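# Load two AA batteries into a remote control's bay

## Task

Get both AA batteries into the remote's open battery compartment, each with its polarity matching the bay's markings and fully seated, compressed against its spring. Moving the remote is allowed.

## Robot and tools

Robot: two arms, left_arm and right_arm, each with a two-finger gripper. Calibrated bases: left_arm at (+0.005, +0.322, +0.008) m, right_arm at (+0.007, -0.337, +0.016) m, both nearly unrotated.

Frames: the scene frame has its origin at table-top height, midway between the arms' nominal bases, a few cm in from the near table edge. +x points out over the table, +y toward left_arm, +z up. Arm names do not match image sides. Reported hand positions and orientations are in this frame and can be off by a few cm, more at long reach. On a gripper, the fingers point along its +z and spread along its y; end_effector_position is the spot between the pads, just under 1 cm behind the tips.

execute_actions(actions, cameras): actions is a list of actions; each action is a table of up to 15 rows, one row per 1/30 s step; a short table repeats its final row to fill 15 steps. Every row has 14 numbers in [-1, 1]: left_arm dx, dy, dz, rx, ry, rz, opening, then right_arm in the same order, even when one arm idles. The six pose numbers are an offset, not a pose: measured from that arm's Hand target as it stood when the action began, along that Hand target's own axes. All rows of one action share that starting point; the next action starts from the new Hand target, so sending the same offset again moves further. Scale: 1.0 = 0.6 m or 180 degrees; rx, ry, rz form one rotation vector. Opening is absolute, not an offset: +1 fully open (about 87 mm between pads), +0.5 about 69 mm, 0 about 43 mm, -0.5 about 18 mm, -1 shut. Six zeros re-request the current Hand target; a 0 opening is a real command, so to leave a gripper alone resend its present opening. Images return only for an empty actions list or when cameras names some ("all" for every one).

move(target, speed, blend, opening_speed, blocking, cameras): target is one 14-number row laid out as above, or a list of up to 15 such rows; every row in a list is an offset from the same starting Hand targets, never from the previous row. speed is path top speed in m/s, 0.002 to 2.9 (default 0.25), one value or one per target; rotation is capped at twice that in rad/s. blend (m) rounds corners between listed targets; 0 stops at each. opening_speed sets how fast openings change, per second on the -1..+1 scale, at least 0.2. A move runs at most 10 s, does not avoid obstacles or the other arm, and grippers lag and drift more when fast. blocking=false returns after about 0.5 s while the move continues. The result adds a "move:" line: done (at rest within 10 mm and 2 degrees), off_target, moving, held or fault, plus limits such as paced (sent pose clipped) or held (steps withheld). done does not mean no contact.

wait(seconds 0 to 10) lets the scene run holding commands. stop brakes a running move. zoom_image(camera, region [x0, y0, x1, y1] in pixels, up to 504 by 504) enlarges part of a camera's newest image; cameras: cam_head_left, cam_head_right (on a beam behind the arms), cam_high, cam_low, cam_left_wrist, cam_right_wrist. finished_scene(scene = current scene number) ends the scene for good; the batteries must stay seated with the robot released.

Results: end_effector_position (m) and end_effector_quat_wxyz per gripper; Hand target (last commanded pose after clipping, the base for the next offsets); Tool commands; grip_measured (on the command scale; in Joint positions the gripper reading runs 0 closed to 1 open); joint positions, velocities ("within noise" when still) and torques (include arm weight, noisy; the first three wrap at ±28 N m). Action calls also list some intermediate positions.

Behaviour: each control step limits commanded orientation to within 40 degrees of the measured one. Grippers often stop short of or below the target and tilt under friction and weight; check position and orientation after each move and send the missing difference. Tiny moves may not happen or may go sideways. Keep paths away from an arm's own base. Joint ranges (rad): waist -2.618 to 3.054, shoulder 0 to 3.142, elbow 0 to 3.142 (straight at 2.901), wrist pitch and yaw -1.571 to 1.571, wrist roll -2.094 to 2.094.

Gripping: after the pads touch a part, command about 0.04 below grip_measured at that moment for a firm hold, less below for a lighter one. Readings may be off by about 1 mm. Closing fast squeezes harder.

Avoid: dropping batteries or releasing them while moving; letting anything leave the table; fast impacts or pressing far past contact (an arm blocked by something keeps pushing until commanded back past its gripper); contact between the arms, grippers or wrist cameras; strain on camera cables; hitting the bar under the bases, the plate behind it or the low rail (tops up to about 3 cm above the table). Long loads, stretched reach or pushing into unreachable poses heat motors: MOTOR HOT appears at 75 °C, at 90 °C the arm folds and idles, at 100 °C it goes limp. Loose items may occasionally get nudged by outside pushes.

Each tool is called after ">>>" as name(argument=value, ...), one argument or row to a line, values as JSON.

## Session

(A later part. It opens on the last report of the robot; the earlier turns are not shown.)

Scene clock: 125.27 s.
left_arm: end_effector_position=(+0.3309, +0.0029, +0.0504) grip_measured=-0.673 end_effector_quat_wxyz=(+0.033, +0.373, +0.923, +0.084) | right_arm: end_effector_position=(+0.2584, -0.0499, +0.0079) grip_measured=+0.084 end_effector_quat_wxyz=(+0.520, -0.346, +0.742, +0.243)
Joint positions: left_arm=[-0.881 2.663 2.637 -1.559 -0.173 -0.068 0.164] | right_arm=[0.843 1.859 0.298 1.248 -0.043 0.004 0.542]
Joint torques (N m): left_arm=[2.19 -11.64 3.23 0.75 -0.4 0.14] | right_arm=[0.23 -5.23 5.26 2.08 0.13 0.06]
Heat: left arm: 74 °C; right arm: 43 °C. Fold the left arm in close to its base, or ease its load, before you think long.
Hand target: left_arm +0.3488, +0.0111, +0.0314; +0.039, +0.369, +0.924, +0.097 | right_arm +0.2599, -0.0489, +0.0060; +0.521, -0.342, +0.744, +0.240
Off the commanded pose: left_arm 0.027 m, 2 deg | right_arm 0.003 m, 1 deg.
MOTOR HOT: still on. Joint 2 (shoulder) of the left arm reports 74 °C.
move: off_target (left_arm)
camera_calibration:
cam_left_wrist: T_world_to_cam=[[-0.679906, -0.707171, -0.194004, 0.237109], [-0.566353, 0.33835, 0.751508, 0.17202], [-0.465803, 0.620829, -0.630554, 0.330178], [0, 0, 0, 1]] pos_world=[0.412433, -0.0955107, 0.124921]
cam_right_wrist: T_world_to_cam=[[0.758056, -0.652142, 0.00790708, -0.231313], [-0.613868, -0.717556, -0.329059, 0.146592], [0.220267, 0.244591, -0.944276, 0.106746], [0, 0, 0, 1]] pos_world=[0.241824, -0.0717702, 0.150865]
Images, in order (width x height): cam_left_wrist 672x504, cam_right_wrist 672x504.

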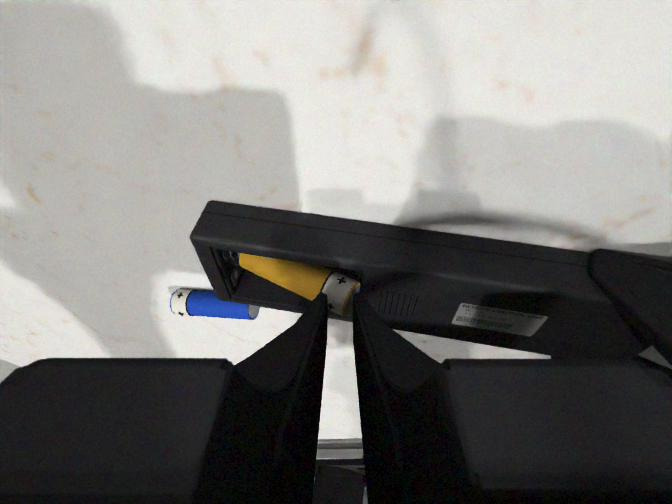

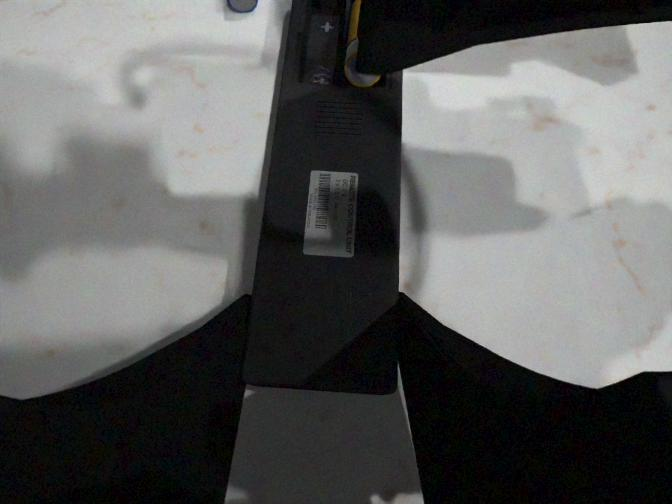

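>>> move(
  target=[-0.00032, 0.0163, 0.0025, 0, 0, 0, -0.673, 0, 0, 0, 0, 0, 0, -0.08],
  speed=0.04,
  cameras=["cam_left_wrist", "cam_right_wrist"],
)

>>> zoom_image(
  camera="cam_left_wrist",
  region=[250, 200, 450, 350],
)

>>> zoom_image(
  camera="cam_right_wrist",
  region=[255, 0, 435, 130],
)

Scene clock: 127.87 s.
left_arm: end_effector_position=(+0.3366, +0.0053, +0.0472) grip_measured=-0.673 end_effector_quat_wxyz=(+0.031, +0.371, +0.925, +0.074) | right_arm: end_effector_position=(+0.2595, -0.0486, +0.0086) grip_measured=+0.081 end_effector_quat_wxyz=(+0.521, -0.345, +0.742, +0.243)
Joint positions: left_arm=[-0.862 2.663 2.627 -1.541 -0.153 -0.053 0.164] | right_arm=[0.843 1.861 0.303 1.248 -0.043 0.005 0.541]
Joint torques (N m): left_arm=[2.19 -11.78 3.85 0.58 -0.6 0.18] | right_arm=[0.21 -5.49 4.74 2.08 0.14 0.06]
Heat: left arm: 75 °C; right arm: 43 °C. Fold the left arm in close to its base, or ease its load, before you think long.
Hand target: left_arm +0.3558, +0.0180, +0.0321; +0.039, +0.369, +0.924, +0.097 | right_arm +0.2599, -0.0489, +0.0060; +0.521, -0.342, +0.744, +0.240
Off the commanded pose: left_arm 0.028 m, 3 deg | right_arm 0.003 m, 1 deg.
MOTOR HOT: still on. Joint 2 (shoulder) of the left arm reports 75 °C.
move: off_target (left_arm)
camera_calibration:
cam_left_wrist: T_world_to_cam=[[-0.678998, -0.713311, -0.173635, 0.240892], [-0.559557, 0.349737, 0.751385, 0.174432], [-0.475245, 0.607348, -0.636609, 0.332814], [0, 0, 0, 1]] pos_world=[0.419338, -0.0913077, 0.122634]
cam_right_wrist: T_world_to_cam=[[0.757951, -0.652271, 0.00726373, -0.231299], [-0.613459, -0.716549, -0.332003, 0.148376], [0.221761, 0.247186, -0.94325, 0.106469], [0, 0, 0, 1]] pos_world=[0.242725, -0.0708681, 0.151368]
Images, in order (width x height): cam_left_wrist 672x504, cam_right_wrist 672x504.

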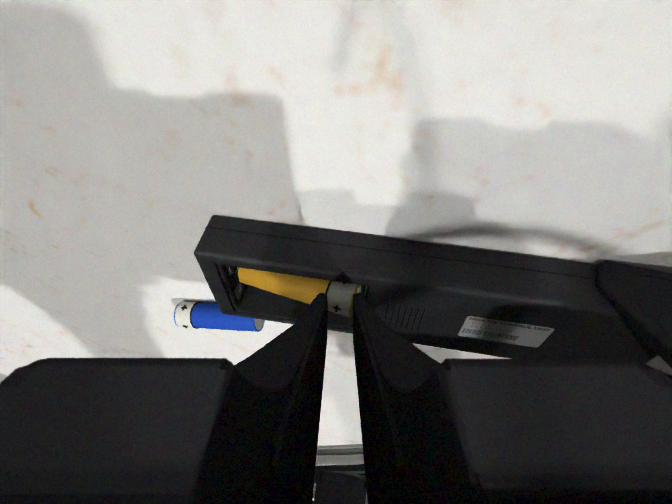

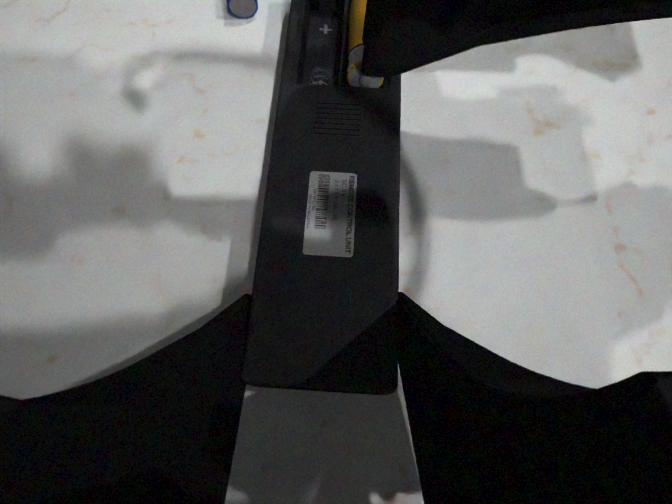

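Scaled by 2.520 from the camera's 672x504 image, which has a finer 960x720 frame.

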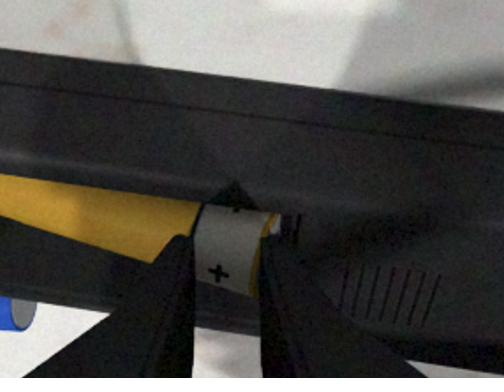

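Scaled by 2.800 from the camera's 672x504 image, which has a finer 960x720 frame.

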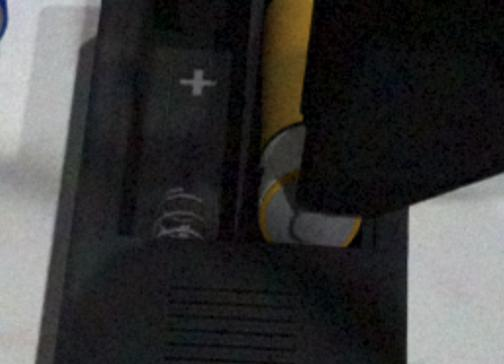

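>>> move(
  target=[-0.00023, 0.0112, 0.0141, 0, 0, 0, -0.673, 0, 0, 0, 0, 0, 0, -0.08],
  speed=0.04,
  cameras=["cam_left_wrist", "cam_right_wrist"],
)

>>> zoom_image(
  camera="cam_left_wrist",
  region=[250, 200, 450, 350],
)

>>> zoom_image(
  camera="cam_right_wrist",
  region=[255, 0, 435, 130],
)

Scene clock: 129.57 s.
left_arm: end_effector_position=(+0.3362, +0.0077, +0.0404) grip_measured=-0.673 end_effector_quat_wxyz=(+0.023, +0.375, +0.924, +0.072) | right_arm: end_effector_position=(+0.2596, -0.0491, +0.0078) grip_measured=+0.077 end_effector_quat_wxyz=(+0.520, -0.345, +0.743, +0.242)
Joint positions: left_arm=[-0.857 2.663 2.597 -1.525 -0.143 -0.039 0.164] | right_arm=[0.843 1.862 0.303 1.247 -0.041 0.005 0.538]
Joint torques (N m): left_arm=[3.14 -12.27 2.65 0.73 -0.71 0.21] | right_arm=[0.21 -5.6 4.75 2.09 0.11 0.05]
Heat: left arm: 75 °C; right arm: 43 °C. Fold the left arm in close to its base, or ease its load, before you think long.
Hand target: left_arm +0.3617, +0.0241, +0.0251; +0.039, +0.369, +0.924, +0.097 | right_arm +0.2599, -0.0489, +0.0060; +0.521, -0.342, +0.744, +0.240
Off the commanded pose: left_arm 0.034 m, 3 deg | right_arm 0.002 m, 0 deg.
MOTOR HOT: still on. Joint 2 (shoulder) of the left arm reports 75 °C.
move: off_target (left_arm)
camera_calibration:
cam_left_wrist: T_world_to_cam=[[-0.687152, -0.707755, -0.164027, 0.24351], [-0.543489, 0.350945, 0.762534, 0.1728], [-0.482122, 0.613124, -0.62581, 0.328691], [0, 0, 0, 1]] pos_world=[0.419712, -0.0898263, 0.113875]
cam_right_wrist: T_world_to_cam=[[0.756473, -0.653977, 0.00798454, -0.231384], [-0.615498, -0.715985, -0.329435, 0.148375], [0.221159, 0.244294, -0.944145, 0.105956], [0, 0, 0, 1]] pos_world=[0.242927, -0.0709698, 0.150765]
Images, in order (width x height): cam_left_wrist 672x504, cam_right_wrist 672x504.

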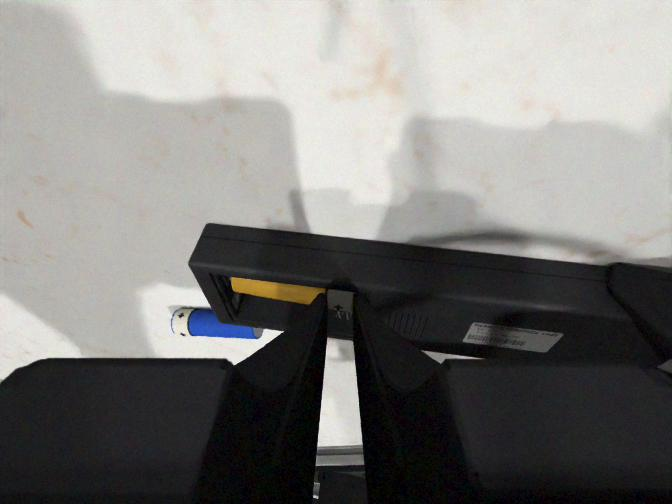

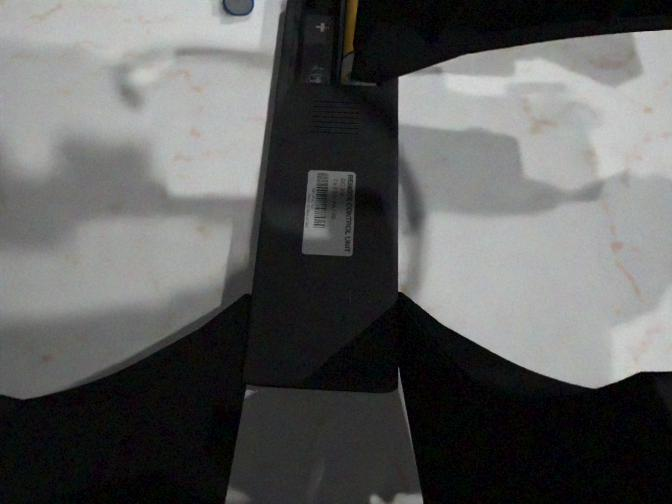

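Scaled by 2.520 from the camera's 672x504 image, which has a finer 960x720 frame.

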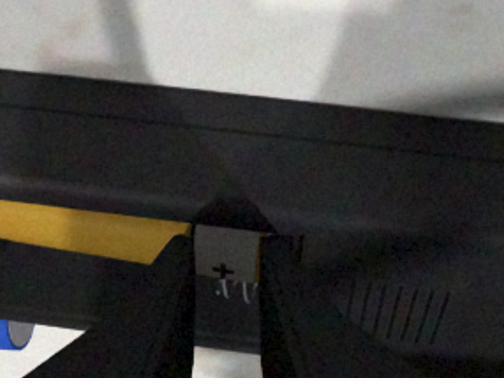

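Scaled by 2.800 from the camera's 672x504 image, which has a finer 960x720 frame.

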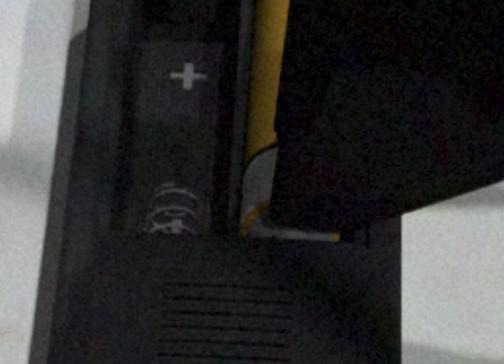

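>>> move(
  target=[-0.0051, 0.00758, 0.01183, 0, 0, 0, -0.673, 0, 0, 0, 0, 0, 0, -0.08],
  speed=0.04,
  cameras=["cam_left_wrist", "cam_right_wrist"],
)

>>> zoom_image(
  camera="cam_left_wrist",
  region=[250, 200, 450, 350],
)

>>> zoom_image(
  camera="cam_right_wrist",
  region=[255, 0, 435, 130],
)

Scene clock: 130.97 s.
left_arm: end_effector_position=(+0.3363, +0.0080, +0.0401) grip_measured=-0.673 end_effector_quat_wxyz=(+0.019, +0.375, +0.924, +0.065) | right_arm: end_effector_position=(+0.2596, -0.0491, +0.0078) grip_measured=+0.077 end_effector_quat_wxyz=(+0.520, -0.345, +0.743, +0.242)
Joint positions: left_arm=[-0.851 2.663 2.597 -1.525 -0.127 -0.033 0.164] | right_arm=[0.843 1.862 0.303 1.247 -0.041 0.005 0.538]
Joint torques (N m): left_arm=[3.34 -11.03 3.43 0.85 -0.87 0.26] | right_arm=[0.23 -5.6 4.74 2.09 0.11 0.05]
Heat: left arm: 76 °C; right arm: 43 °C. Fold the left arm in close to its base, or ease its load, before you think long.
Hand target: left_arm +0.3679, +0.0262, +0.0191; +0.039, +0.368, +0.924, +0.097 | right_arm +0.2599, -0.0489, +0.0060; +0.521, -0.342, +0.744, +0.240
Off the commanded pose: left_arm 0.042 m, 4 deg | right_arm 0.002 m, 0 deg.
MOTOR HOT: still on. Joint 2 (shoulder) of the left arm reports 76 °C.
move: off_target (left_arm)
camera_calibration:
cam_left_wrist: T_world_to_cam=[[-0.689091, -0.709372, -0.148141, 0.243784], [-0.534118, 0.359007, 0.765397, 0.169639], [-0.489767, 0.606552, -0.626276, 0.330992], [0, 0, 0, 1]] pos_world=[0.420705, -0.088732, 0.113566]
cam_right_wrist: T_world_to_cam=[[0.756473, -0.653977, 0.00798454, -0.231384], [-0.615498, -0.715985, -0.329435, 0.148375], [0.221159, 0.244294, -0.944145, 0.105956], [0, 0, 0, 1]] pos_world=[0.242927, -0.0709698, 0.150765]
Images, in order (width x height): cam_left_wrist 672x504, cam_right_wrist 672x504.

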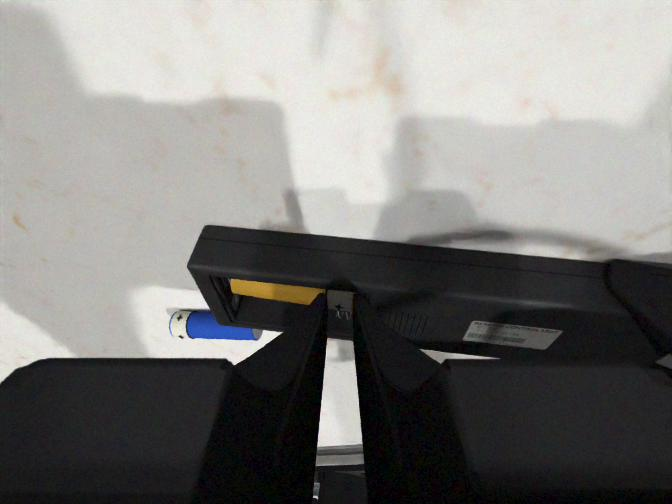

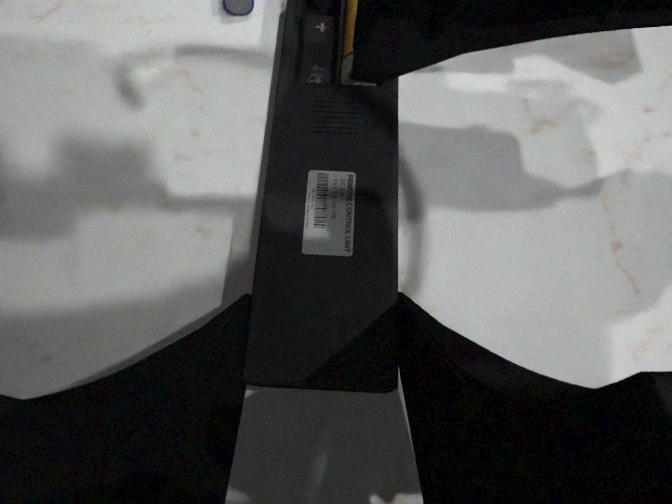

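Scaled by 2.520 from the camera's 672x504 image, which has a finer 960x720 frame.

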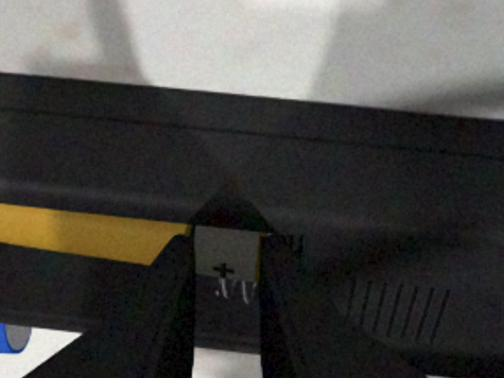

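Scaled by 2.800 from the camera's 672x504 image, which has a finer 960x720 frame.

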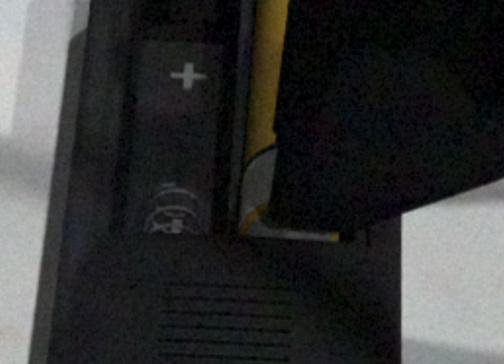

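>>> move(
  target=[
    [0.01743, -0.05458, -0.0472, 0, 0, 0, -0.673, 0, 0, 0, 0, 0, 0, -0.08],
    [0.01743, -0.03033, -0.16132, 0, 0, 0, -0.673, 0, 0, 0, 0, 0, 0, -0.08],
  ],
  speed=[0.06, 0.15],
  blend=[0.004, 0],
  cameras=["cam_left_wrist", "cam_right_wrist"],
)

>>> zoom_image(
  camera="cam_left_wrist",
  region=[180, 100, 440, 300],
)

>>> zoom_image(
  camera="cam_right_wrist",
  region=[255, 0, 435, 130],
)

Scene clock: 134.23 s.
left_arm: end_effector_position=(+0.3341, +0.0059, +0.0896) grip_measured=-0.673 end_effector_quat_wxyz=(+0.069, +0.370, +0.924, +0.075) | right_arm: end_effector_position=(+0.2596, -0.0491, +0.0078) grip_measured=+0.077 end_effector_quat_wxyz=(+0.520, -0.345, +0.743, +0.242)
Joint positions: left_arm=[-0.877 2.561 2.608 -1.559 -0.189 -0.063 0.164] | right_arm=[0.843 1.862 0.303 1.247 -0.041 0.005 0.538]
Joint torques (N m): left_arm=[-0.42 -17.13 5.71 0.22 -0.32 -0.03] | right_arm=[0.21 -5.6 4.74 2.09 0.11 0.05]
Heat: left arm: 77 °C; right arm: 43 °C. Fold the left arm in close to its base, or ease its load, before you think long.
Hand target: left_arm +0.3343, +0.0059, +0.1100; +0.039, +0.368, +0.924, +0.097 | right_arm +0.2599, -0.0489, +0.0060; +0.521, -0.342, +0.744, +0.240
Off the commanded pose: left_arm 0.020 m, 4 deg | right_arm 0.002 m, 0 deg.
MOTOR HOT: still on. Joint 2 (shoulder) of the left arm reports 77 °C.
joint sent to its limit (left arm) — joint 4 (wrist pitch), lower limit. The joint targets are off in orientation, not in position.
move: off_target (left_arm)
camera_calibration:
cam_left_wrist: T_world_to_cam=[[-0.668209, -0.715551, -0.203674, 0.246109], [-0.610349, 0.37071, 0.700034, 0.16252], [-0.425406, 0.592082, -0.684448, 0.346038], [0, 0, 0, 1]] pos_world=[0.410853, -0.0890273, 0.173201]
cam_right_wrist: T_world_to_cam=[[0.756473, -0.653977, 0.00798454, -0.231384], [-0.615498, -0.715985, -0.329435, 0.148375], [0.221159, 0.244294, -0.944145, 0.105956], [0, 0, 0, 1]] pos_world=[0.242927, -0.0709698, 0.150765]
Images, in order (width x height): cam_left_wrist 672x504, cam_right_wrist 672x504.

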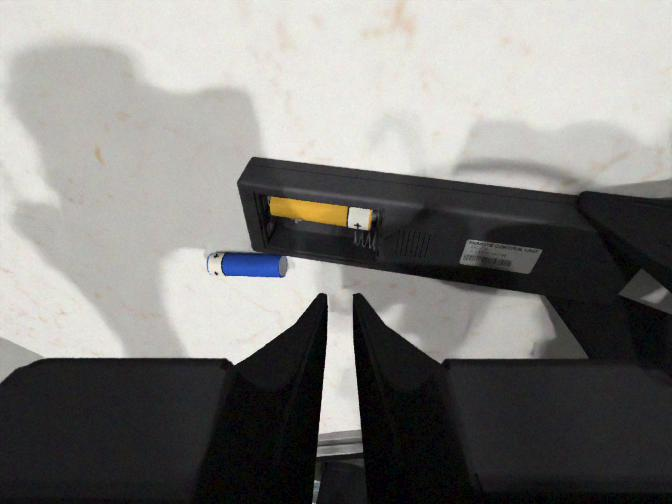

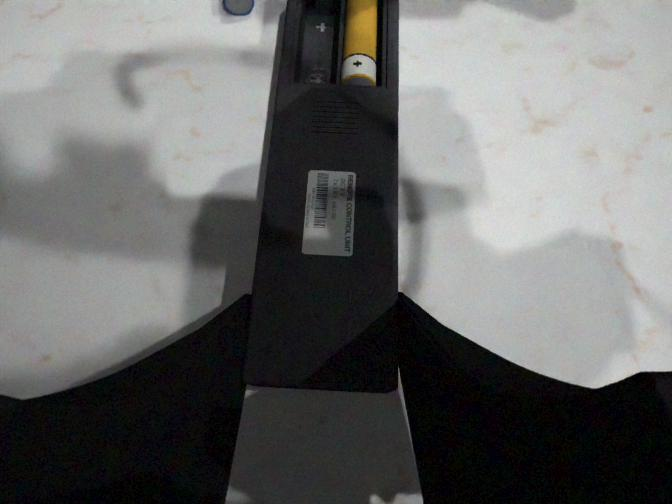

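Scaled by 1.938 from the camera's 672x504 image, which has a finer 960x720 frame.

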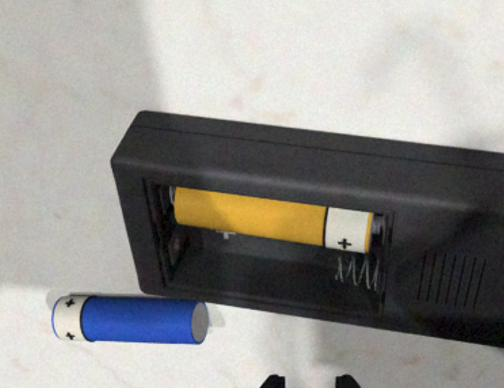

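Scaled by 2.800 from the camera's 672x504 image, which has a finer 960x720 frame.

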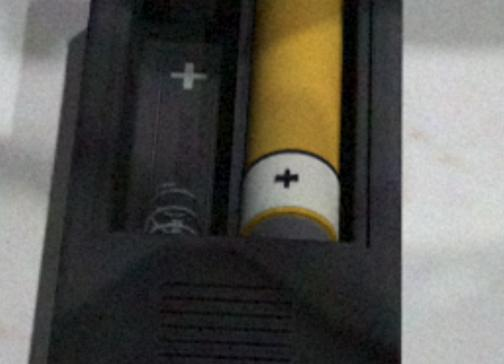

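>>> zoom_image(
  camera="cam_left_wrist",
  region=[250, 180, 410, 280],
)

Scaled by 3.150 from the camera's 672x504 image, which has a finer 960x720 frame.

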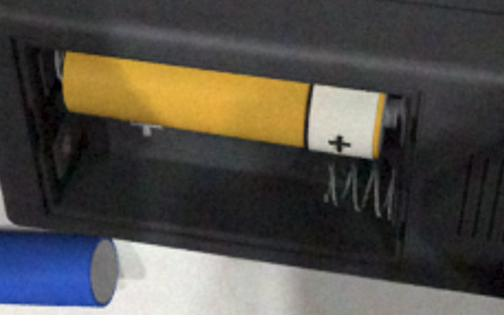

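>>> move(
  target=[
    [-0.00668, -0.01772, 0.09847, 0, 0, 0, -0.673, 0, 0, 0, 0, 0, 0, -0.08],
    [-0.00668, -0.02465, 0.13107, 0, 0, 0, -0.673, 0, 0, 0, 0, 0, 0, -0.08],
  ],
  speed=[0.12, 0.05],
  blend=[0.004, 0],
  cameras=["cam_left_wrist", "cam_right_wrist"],
)

>>> zoom_image(
  camera="cam_left_wrist",
  region=[250, 200, 450, 350],
)

>>> zoom_image(
  camera="cam_right_wrist",
  region=[255, 0, 435, 130],
)

Scene clock: 148.23 s.
left_arm: end_effector_position=(+0.3316, +0.0085, +0.0383) grip_measured=-0.673 end_effector_quat_wxyz=(+0.024, +0.374, +0.922, +0.099) | right_arm: end_effector_position=(+0.2594, -0.0489, +0.0078) grip_measured=+0.077 end_effector_quat_wxyz=(+0.520, -0.345, +0.743, +0.242)
Joint positions: left_arm=[-0.88 2.675 2.602 -1.542 -0.192 -0.066 0.164] | right_arm=[0.844 1.862 0.303 1.247 -0.041 0.005 0.538]
Joint torques (N m): left_arm=[-0.01 -14.3 2.5 0.73 -0.23 -0.15] | right_arm=[0.17 -5.6 4.74 2.1 0.11 0.05]
Heat: left arm: 88 °C; right arm: 44 °C. Fold the left arm in close to its base, or ease its load, before you think long.
Hand target: left_arm +0.3384, +0.0045, +0.0300; +0.039, +0.368, +0.924, +0.097 | right_arm +0.2598, -0.0488, +0.0060; +0.521, -0.342, +0.744, +0.240
Off the commanded pose: left_arm 0.012 m, 2 deg | right_arm 0.002 m, 1 deg.
MOTOR HOT: still on. Joint 2 (shoulder) of the left arm reports 88 °C.
move: off_target (left_arm)
camera_calibration:
cam_left_wrist: T_world_to_cam=[[-0.681586, -0.699603, -0.214466, 0.240623], [-0.561667, 0.312338, 0.766143, 0.177808], [-0.46901, 0.642651, -0.605829, 0.3193], [0, 0, 0, 1]] pos_world=[0.413629, -0.0923943, 0.108821]
cam_right_wrist: T_world_to_cam=[[0.75697, -0.653401, 0.00795334, -0.231177], [-0.614959, -0.716444, -0.329446, 0.148233], [0.220958, 0.24449, -0.944141, 0.106013], [0, 0, 0, 1]] pos_world=[0.242726, -0.0707698, 0.150765]
Images, in order (width x height): cam_left_wrist 672x504, cam_right_wrist 672x504.

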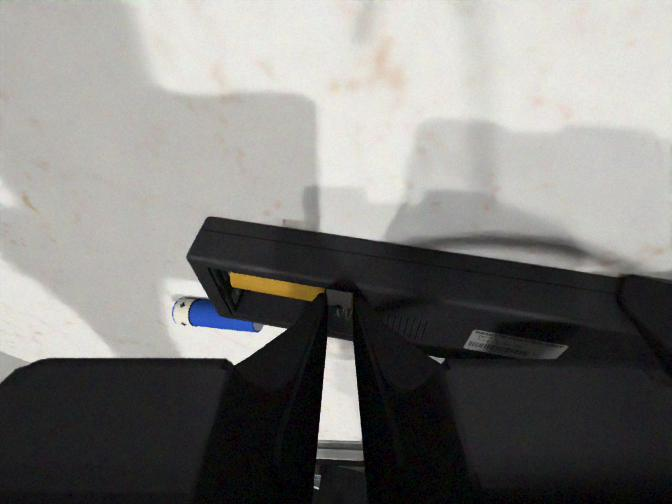

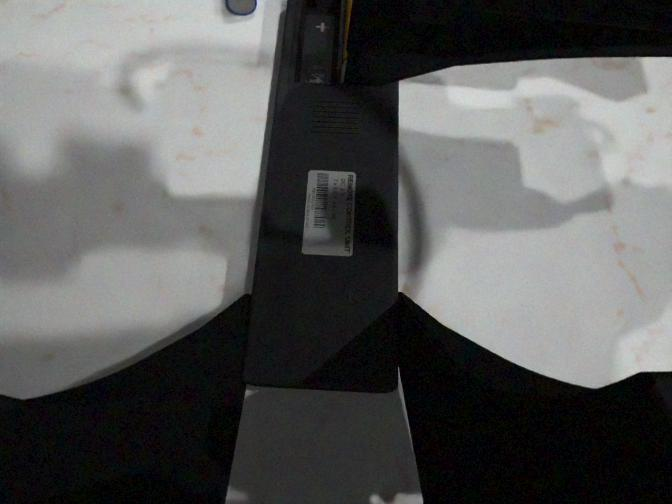

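Scaled by 2.520 from the camera's 672x504 image, which has a finer 960x720 frame.

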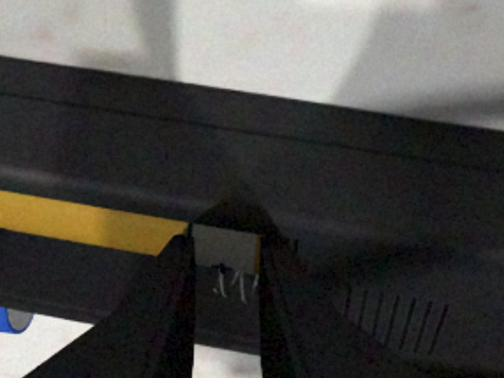

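Scaled by 2.800 from the camera's 672x504 image, which has a finer 960x720 frame.

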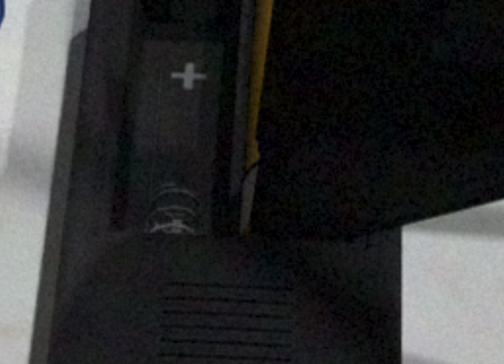

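>>> move(
  target=[
    [0, 0.02079, -0.09782, 0, 0, 0, -0.673, 0, 0, 0, 0, 0, 0, -0.08],
    [0.23917, 0.09031, -0.21917, 0.04579, -0.35094, -0.0596, -0.3, 0, 0, 0, 0, 0, 0, -0.08],
  ],
  speed=[0.2, 0.5],
  blend=[0.03, 0],
  cameras=["cam_left_wrist", "cam_right_wrist"],
)

Scene clock: 151.80 s.
left_arm: end_effector_position=(+0.2514, +0.1228, +0.1714) grip_measured=-0.300 end_effector_quat_wxyz=(+0.497, +0.280, +0.803, -0.173) | right_arm: end_effector_position=(+0.2594, -0.0489, +0.0078) grip_measured=+0.077 end_effector_quat_wxyz=(+0.520, -0.345, +0.743, +0.242)
Joint positions: left_arm=[-0.722 0.926 0.636 -0.176 -0.001 -0.009 0.35] | right_arm=[0.844 1.862 0.303 1.247 -0.041 0.005 0.538]
Joint torques (N m): left_arm=[0.1 -2.25 5.3 2.16 0.07 -0.02] | right_arm=[0.17 -5.59 4.75 2.09 0.11 0.05]
Heat: left arm: 87 °C; right arm: 44 °C. Fold the left arm in close to its base, or ease its load, before you think long.
Hand target: left_arm +0.2520, +0.1219, +0.1700; +0.499, +0.283, +0.800, -0.177 | right_arm +0.2598, -0.0488, +0.0060; +0.521, -0.342, +0.744, +0.240
Off the commanded pose: left_arm 0.002 m, 1 deg | right_arm 0.002 m, 0 deg.
MOTOR HOT: still on. Joint 2 (shoulder) of the left arm reports 87 °C.
move: done; blend cut to 0.0299 m at target 1
camera_calibration:
cam_left_wrist: T_world_to_cam=[[-0.610811, -0.791765, -0.00423172, 0.25191], [-0.769134, 0.594605, -0.234261, 0.184099], [0.187995, -0.139834, -0.972165, 0.282569], [0, 0, 0, 1]] pos_world=[0.242344, 0.1295, 0.318896]
cam_right_wrist: T_world_to_cam=[[0.75697, -0.653401, 0.00795334, -0.231177], [-0.614959, -0.716444, -0.329446, 0.148233], [0.220958, 0.24449, -0.944141, 0.106013], [0, 0, 0, 1]] pos_world=[0.242726, -0.0707698, 0.150765]
Images, in order (width x height): cam_left_wrist 672x504, cam_right_wrist 672x504.

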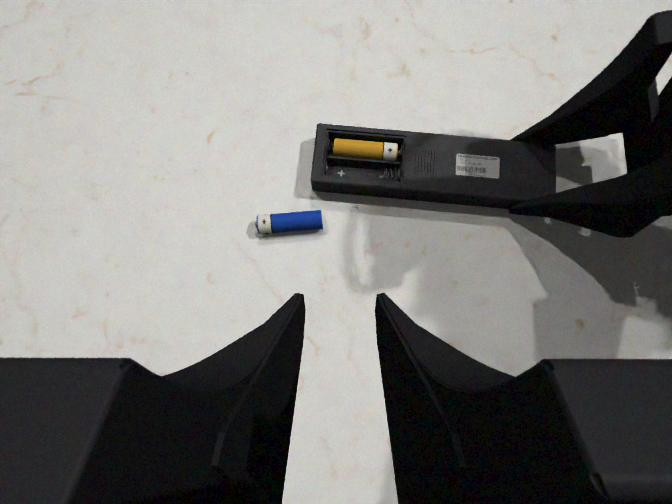

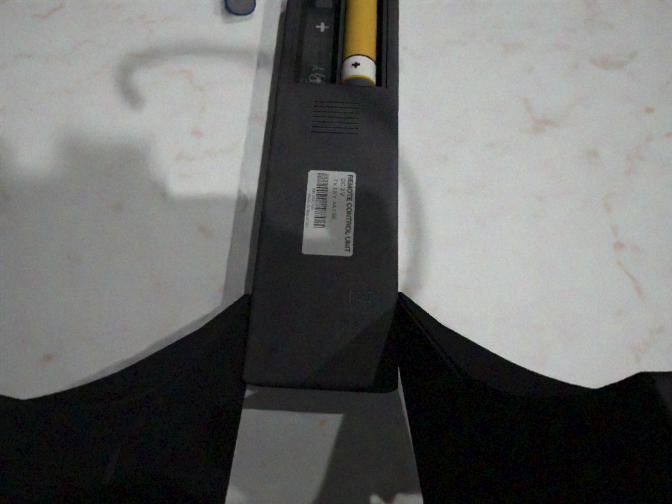

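>>> zoom_image(
  camera="cam_right_wrist",
  region=[255, 0, 435, 130],
)

>>> zoom_image(
  camera="cam_left_wrist",
  region=[230, 100, 430, 250],
)

Scaled by 2.800 from the camera's 672x504 image, which has a finer 960x720 frame.

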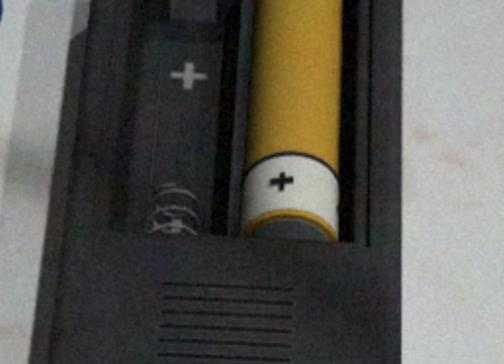

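Scaled by 2.520 from the camera's 672x504 image, which has a finer 960x720 frame.

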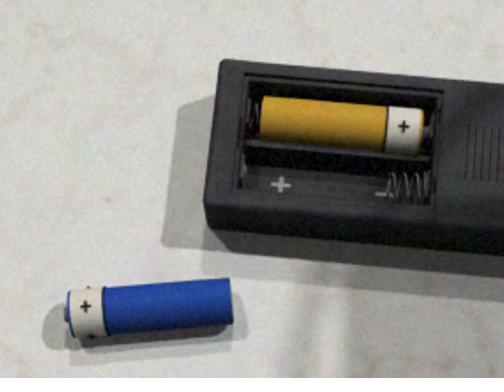

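>>> wait(
  seconds=6,
)

Scene clock: 162.67 s.
left_arm: end_effector_position=(+0.2514, +0.1227, +0.1714) grip_measured=-0.300 end_effector_quat_wxyz=(+0.497, +0.280, +0.803, -0.173) | right_arm: end_effector_position=(+0.2594, -0.0489, +0.0078) grip_measured=+0.077 end_effector_quat_wxyz=(+0.520, -0.345, +0.743, +0.242)
Joint positions: left_arm=[-0.722 0.926 0.636 -0.176 -0.001 -0.009 0.35] | right_arm=[0.844 1.862 0.303 1.247 -0.041 0.005 0.538]
Joint torques (N m): left_arm=[0.53 -1.77 5.44 2.06 0.09 0.05] | right_arm=[0.17 -5.59 4.77 2.09 0.11 0.06]
Heat: left arm: 78 °C; right arm: 45 °C. Fold the left arm in close to its base, or ease its load, before you think long.
Hand target: left_arm +0.2519, +0.1218, +0.1700; +0.499, +0.283, +0.800, -0.177 | right_arm +0.2598, -0.0488, +0.0060; +0.521, -0.342, +0.744, +0.240
Tool commands: left_gripper/opening=-0.3 right_gripper/opening=-0.08
Off the commanded pose: left_arm 0.002 m, 1 deg | right_arm 0.002 m, 0 deg.
MOTOR HOT: still on. Joint 2 (shoulder) of the left arm reports 78 °C.
wait: 6.00 s; at rest from the start

>>> move(
  target=[0.04378, 0.09468, 0.1758, -0.29374, 0.26514, -0.47043, -0.2, 0, 0, 0, 0, 0, 0, -0.08],
  speed=0.5,
  cameras=["cam_left_wrist"],
)

Scene clock: 167.10 s.
left_arm: end_effector_position=(+0.3490, +0.1164, +0.1001) grip_measured=-0.200 end_effector_quat_wxyz=(+0.007, -0.471, +0.882, +0.002) | right_arm: end_effector_position=(+0.2594, -0.0489, +0.0078) grip_measured=+0.077 end_effector_quat_wxyz=(+0.520, -0.345, +0.743, +0.242)
Joint positions: left_arm=[-0.484 2.1 1.856 -1.327 -0.007 -1.417 0.4] | right_arm=[0.844 1.862 0.303 1.247 -0.041 0.005 0.538]
Joint torques (N m): left_arm=[0.31 -9.01 7.84 0 -0.03 -0.1] | right_arm=[0.17 -5.6 4.74 2.09 0.11 0.06]
Heat: left arm: 75 °C; right arm: 45 °C. Fold the left arm in close to its base, or ease its load, before you think long.
Hand target: left_arm +0.3524, +0.1137, +0.1000; +0.000, -0.476, +0.880, +0.000 | right_arm +0.2598, -0.0488, +0.0060; +0.521, -0.342, +0.744, +0.240
Off the commanded pose: left_arm 0.004 m, 1 deg | right_arm 0.002 m, 0 deg.
MOTOR HOT: still on. Joint 2 (shoulder) of the left arm reports 75 °C.
move: done
camera_calibration:
cam_left_wrist: T_world_to_cam=[[0.83164, -0.555211, -0.0107358, -0.224185], [-0.356686, -0.54889, 0.755973, 0.136198], [-0.425618, -0.624868, -0.654515, 0.432861], [0, 0, 0, 1]] pos_world=[0.419255, 0.220769, 0.177945]
Images, in order (width x height): cam_left_wrist 672x504.

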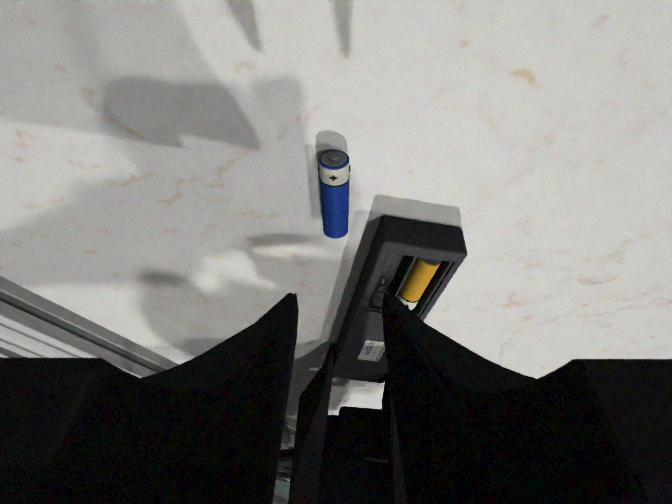

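>>> move(
  target=[
    [-0.00067, 0.00722, 0.13917, 0, 0, -0.01167, -0.2, 0, 0, 0, 0, 0, 0, -0.08],
    [-0.00067, 0.00722, 0.13917, 0, 0, -0.01167, -0.66, 0, 0, 0, 0, 0, 0, -0.08],
  ],
  speed=[0.12, 0.1],
  opening_speed=1.0,
  cameras=["cam_left_wrist"],
)

Scene clock: 170.37 s.
left_arm: end_effector_position=(+0.3491, +0.1165, +0.0231) grip_measured=-0.585 end_effector_quat_wxyz=(+0.008, -0.486, +0.874, +0.000) | right_arm: end_effector_position=(+0.2594, -0.0489, +0.0078) grip_measured=+0.077 end_effector_quat_wxyz=(+0.520, -0.345, +0.743, +0.242)
Joint positions: left_arm=[-0.484 2.136 1.603 -1.033 -0.006 -1.453 0.207] | right_arm=[0.844 1.862 0.303 1.247 -0.041 0.005 0.538]
Joint torques (N m): left_arm=[0.28 -9.48 4.22 0.32 -0.03 -0.16] | right_arm=[0.16 -5.59 4.74 2.09 0.11 0.05]
Heat: left arm: 75 °C; right arm: 45 °C. Fold the left arm in close to its base, or ease its load, before you think long.
Hand target: left_arm +0.3490, +0.1164, +0.0164; +0.000, -0.492, +0.871, +0.000 | right_arm +0.2598, -0.0488, +0.0060; +0.521, -0.342, +0.744, +0.240
Off the commanded pose: left_arm 0.007 m, 1 deg | right_arm 0.002 m, 0 deg.
MOTOR HOT: still on. Joint 2 (shoulder) of the left arm reports 75 °C.
move: done
camera_calibration:
cam_left_wrist: T_world_to_cam=[[0.850832, -0.525394, -0.0067353, -0.235264], [-0.339377, -0.559288, 0.75632, 0.189709], [-0.401133, -0.641216, -0.654167, 0.37591], [0, 0, 0, 1]] pos_world=[0.415343, 0.223535, 0.100843]
Images, in order (width x height): cam_left_wrist 672x504.

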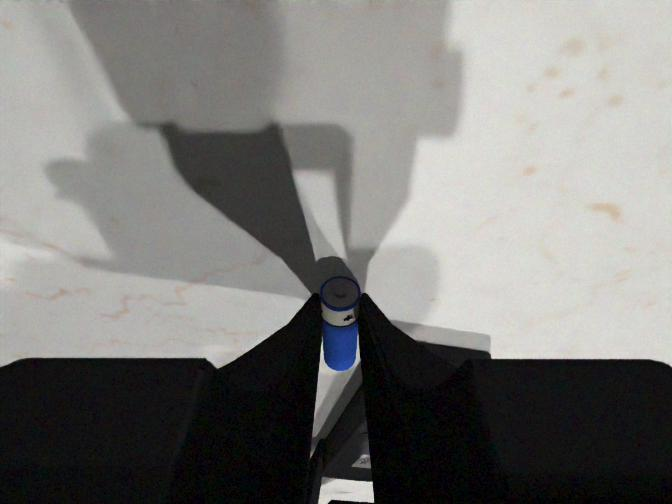

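>>> move(
  target=[
    [0, 0, -0.13933, 0, 0, 0, -0.66, 0, 0, 0, 0, 0, 0, -0.08],
    [0.07043, 0.04257, -0.16433, 0.01254, -0.11061, 0.07105, -0.66, -0.00115, 0.09996, 0.00327, 0, 0, 0, -0.08],
  ],
  speed=[0.15, 0.08],
  blend=[0.02, 0],
  cameras=["cam_left_wrist", "cam_right_wrist", "cam_head_right"],
)

Scene clock: 177.50 s.
left_arm: end_effector_position=(+0.3075, +0.0890, +0.0995) grip_measured=-0.585 end_effector_quat_wxyz=(+0.145, -0.381, +0.910, +0.076) | right_arm: end_effector_position=(+0.2133, -0.0101, +0.0081) grip_measured=+0.077 end_effector_quat_wxyz=(+0.520, -0.350, +0.740, +0.244)
Joint positions: left_arm=[-0.744 2.018 1.749 -1.306 -0.322 -1.49 0.207] | right_arm=[1.098 1.862 0.325 1.22 0.191 0.076 0.538]
Joint torques (N m): left_arm=[-0.43 -14.24 4.36 0.08 -0.52 -0.12] | right_arm=[0.28 -5.37 6.12 1.98 0.28 0.13]
Heat: left arm: 76 °C; right arm: 45 °C. Fold the left arm in close to its base, or ease its load, before you think long.
Hand target: left_arm +0.3053, +0.0934, +0.1150; +0.160, -0.385, +0.907, +0.068 | right_arm +0.2157, -0.0082, +0.0061; +0.521, -0.342, +0.744, +0.240
Off the commanded pose: left_arm 0.016 m, 2 deg | right_arm 0.004 m, 1 deg.
MOTOR HOT: still on. Joint 2 (shoulder) of the left arm reports 76 °C.
move: off_target (left_arm)
camera_calibration:
cam_left_wrist: T_world_to_cam=[[0.719835, -0.692987, -0.0400769, -0.155353], [-0.579077, -0.631343, 0.515826, 0.206471], [-0.382763, -0.348102, -0.855756, 0.379842], [0, 0, 0, 1]] pos_world=[0.37678, 0.15492, 0.212323]
cam_right_wrist: T_world_to_cam=[[0.764334, -0.644717, 0.0115428, -0.172481], [-0.605632, -0.723913, -0.330392, 0.145686], [0.221365, 0.245539, -0.943773, 0.106846], [0, 0, 0, 1]] pos_world=[0.196414, -0.0319719, 0.150963]
Images, in order (width x height): cam_head_right 672x504, cam_left_wrist 672x504, cam_right_wrist 672x504.

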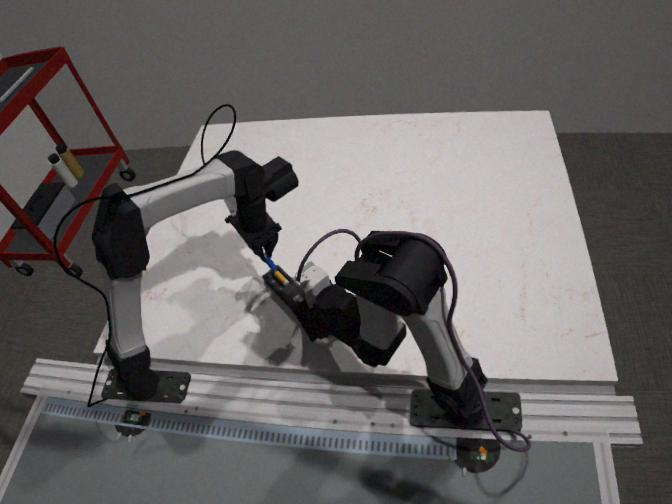

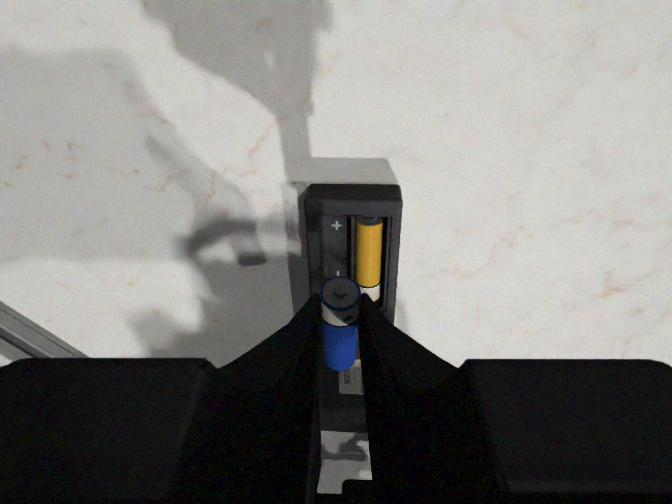

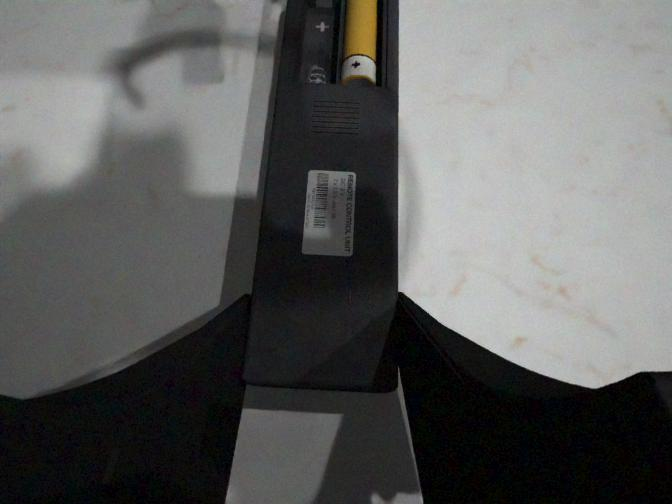

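>>> move(
  target=[0.03182, -0.00912, 0.0915, -0.0038, 0, -0.01046, -0.66, 0, 0, 0, 0, 0, 0, -0.08],
  speed=0.1,
  cameras=["cam_left_wrist", "cam_right_wrist"],
)

>>> zoom_image(
  camera="cam_left_wrist",
  region=[260, 150, 440, 400],
)

>>> zoom_image(
  camera="cam_right_wrist",
  region=[255, 0, 435, 130],
)

Scene clock: 181.30 s.
left_arm: end_effector_position=(+0.3082, +0.0890, +0.0605) grip_measured=-0.585 end_effector_quat_wxyz=(+0.151, -0.399, +0.902, +0.067) | right_arm: end_effector_position=(+0.2133, -0.0101, +0.0081) grip_measured=+0.077 end_effector_quat_wxyz=(+0.520, -0.350, +0.740, +0.244)
Joint positions: left_arm=[-0.744 2.016 1.59 -1.135 -0.324 -1.527 0.207] | right_arm=[1.098 1.862 0.325 1.22 0.191 0.076 0.538]
Joint torques (N m): left_arm=[-0.18 -9.69 4.27 0.29 -0.41 -0.19] | right_arm=[0.25 -5.37 6.11 1.98 0.28 0.13]
Heat: left arm: 77 °C; right arm: 45 °C. Fold the left arm in close to its base, or ease its load, before you think long.
Hand target: left_arm +0.3098, +0.0902, +0.0568; +0.159, -0.401, +0.900, +0.071 | right_arm +0.2157, -0.0082, +0.0061; +0.521, -0.342, +0.744, +0.240
Off the commanded pose: left_arm 0.004 m, 1 deg | right_arm 0.004 m, 1 deg.
MOTOR HOT: still on. Joint 2 (shoulder) of the left arm reports 77 °C.
move: done
camera_calibration:
cam_left_wrist: T_world_to_cam=[[0.744151, -0.667871, -0.0137224, -0.168668], [-0.567735, -0.643136, 0.513861, 0.224637], [-0.352018, -0.374599, -0.857764, 0.33981], [0, 0, 0, 1]] pos_world=[0.372668, 0.159116, 0.17373]
cam_right_wrist: T_world_to_cam=[[0.764334, -0.644717, 0.0115428, -0.172481], [-0.605632, -0.723913, -0.330392, 0.145686], [0.221365, 0.245539, -0.943773, 0.106846], [0, 0, 0, 1]] pos_world=[0.196414, -0.0319719, 0.150963]
Images, in order (width x height): cam_left_wrist 672x504, cam_right_wrist 672x504.

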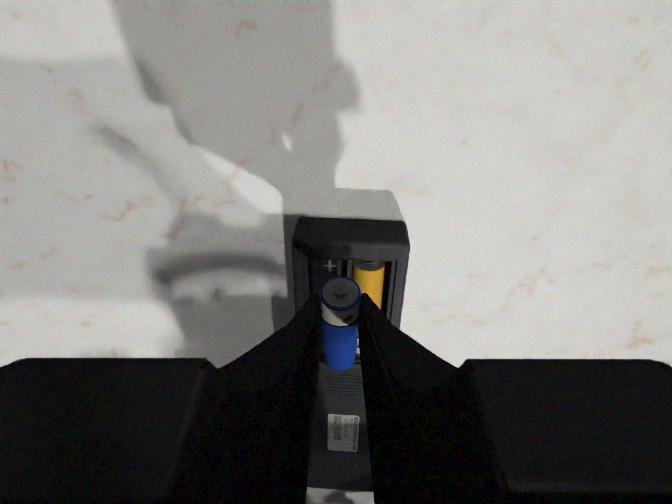

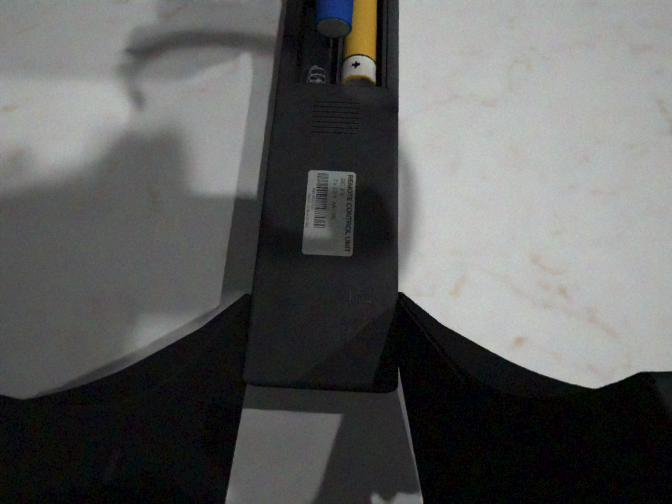

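Scaled by 2.016 from the camera's 672x504 image, which has a finer 960x720 frame.

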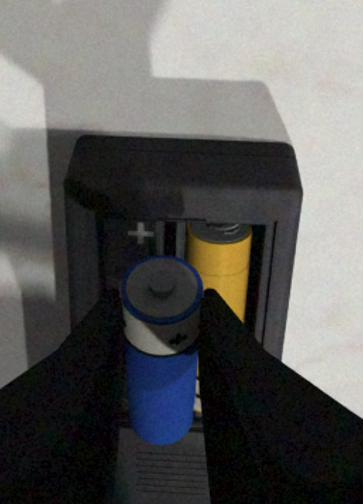

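Scaled by 2.800 from the camera's 672x504 image, which has a finer 960x720 frame.

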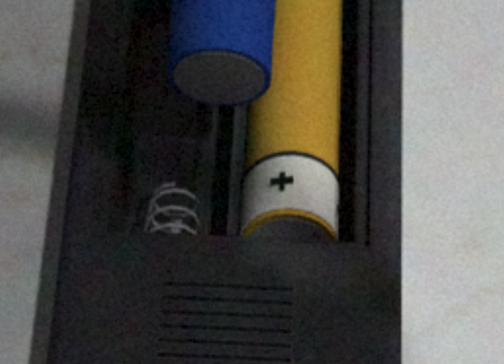

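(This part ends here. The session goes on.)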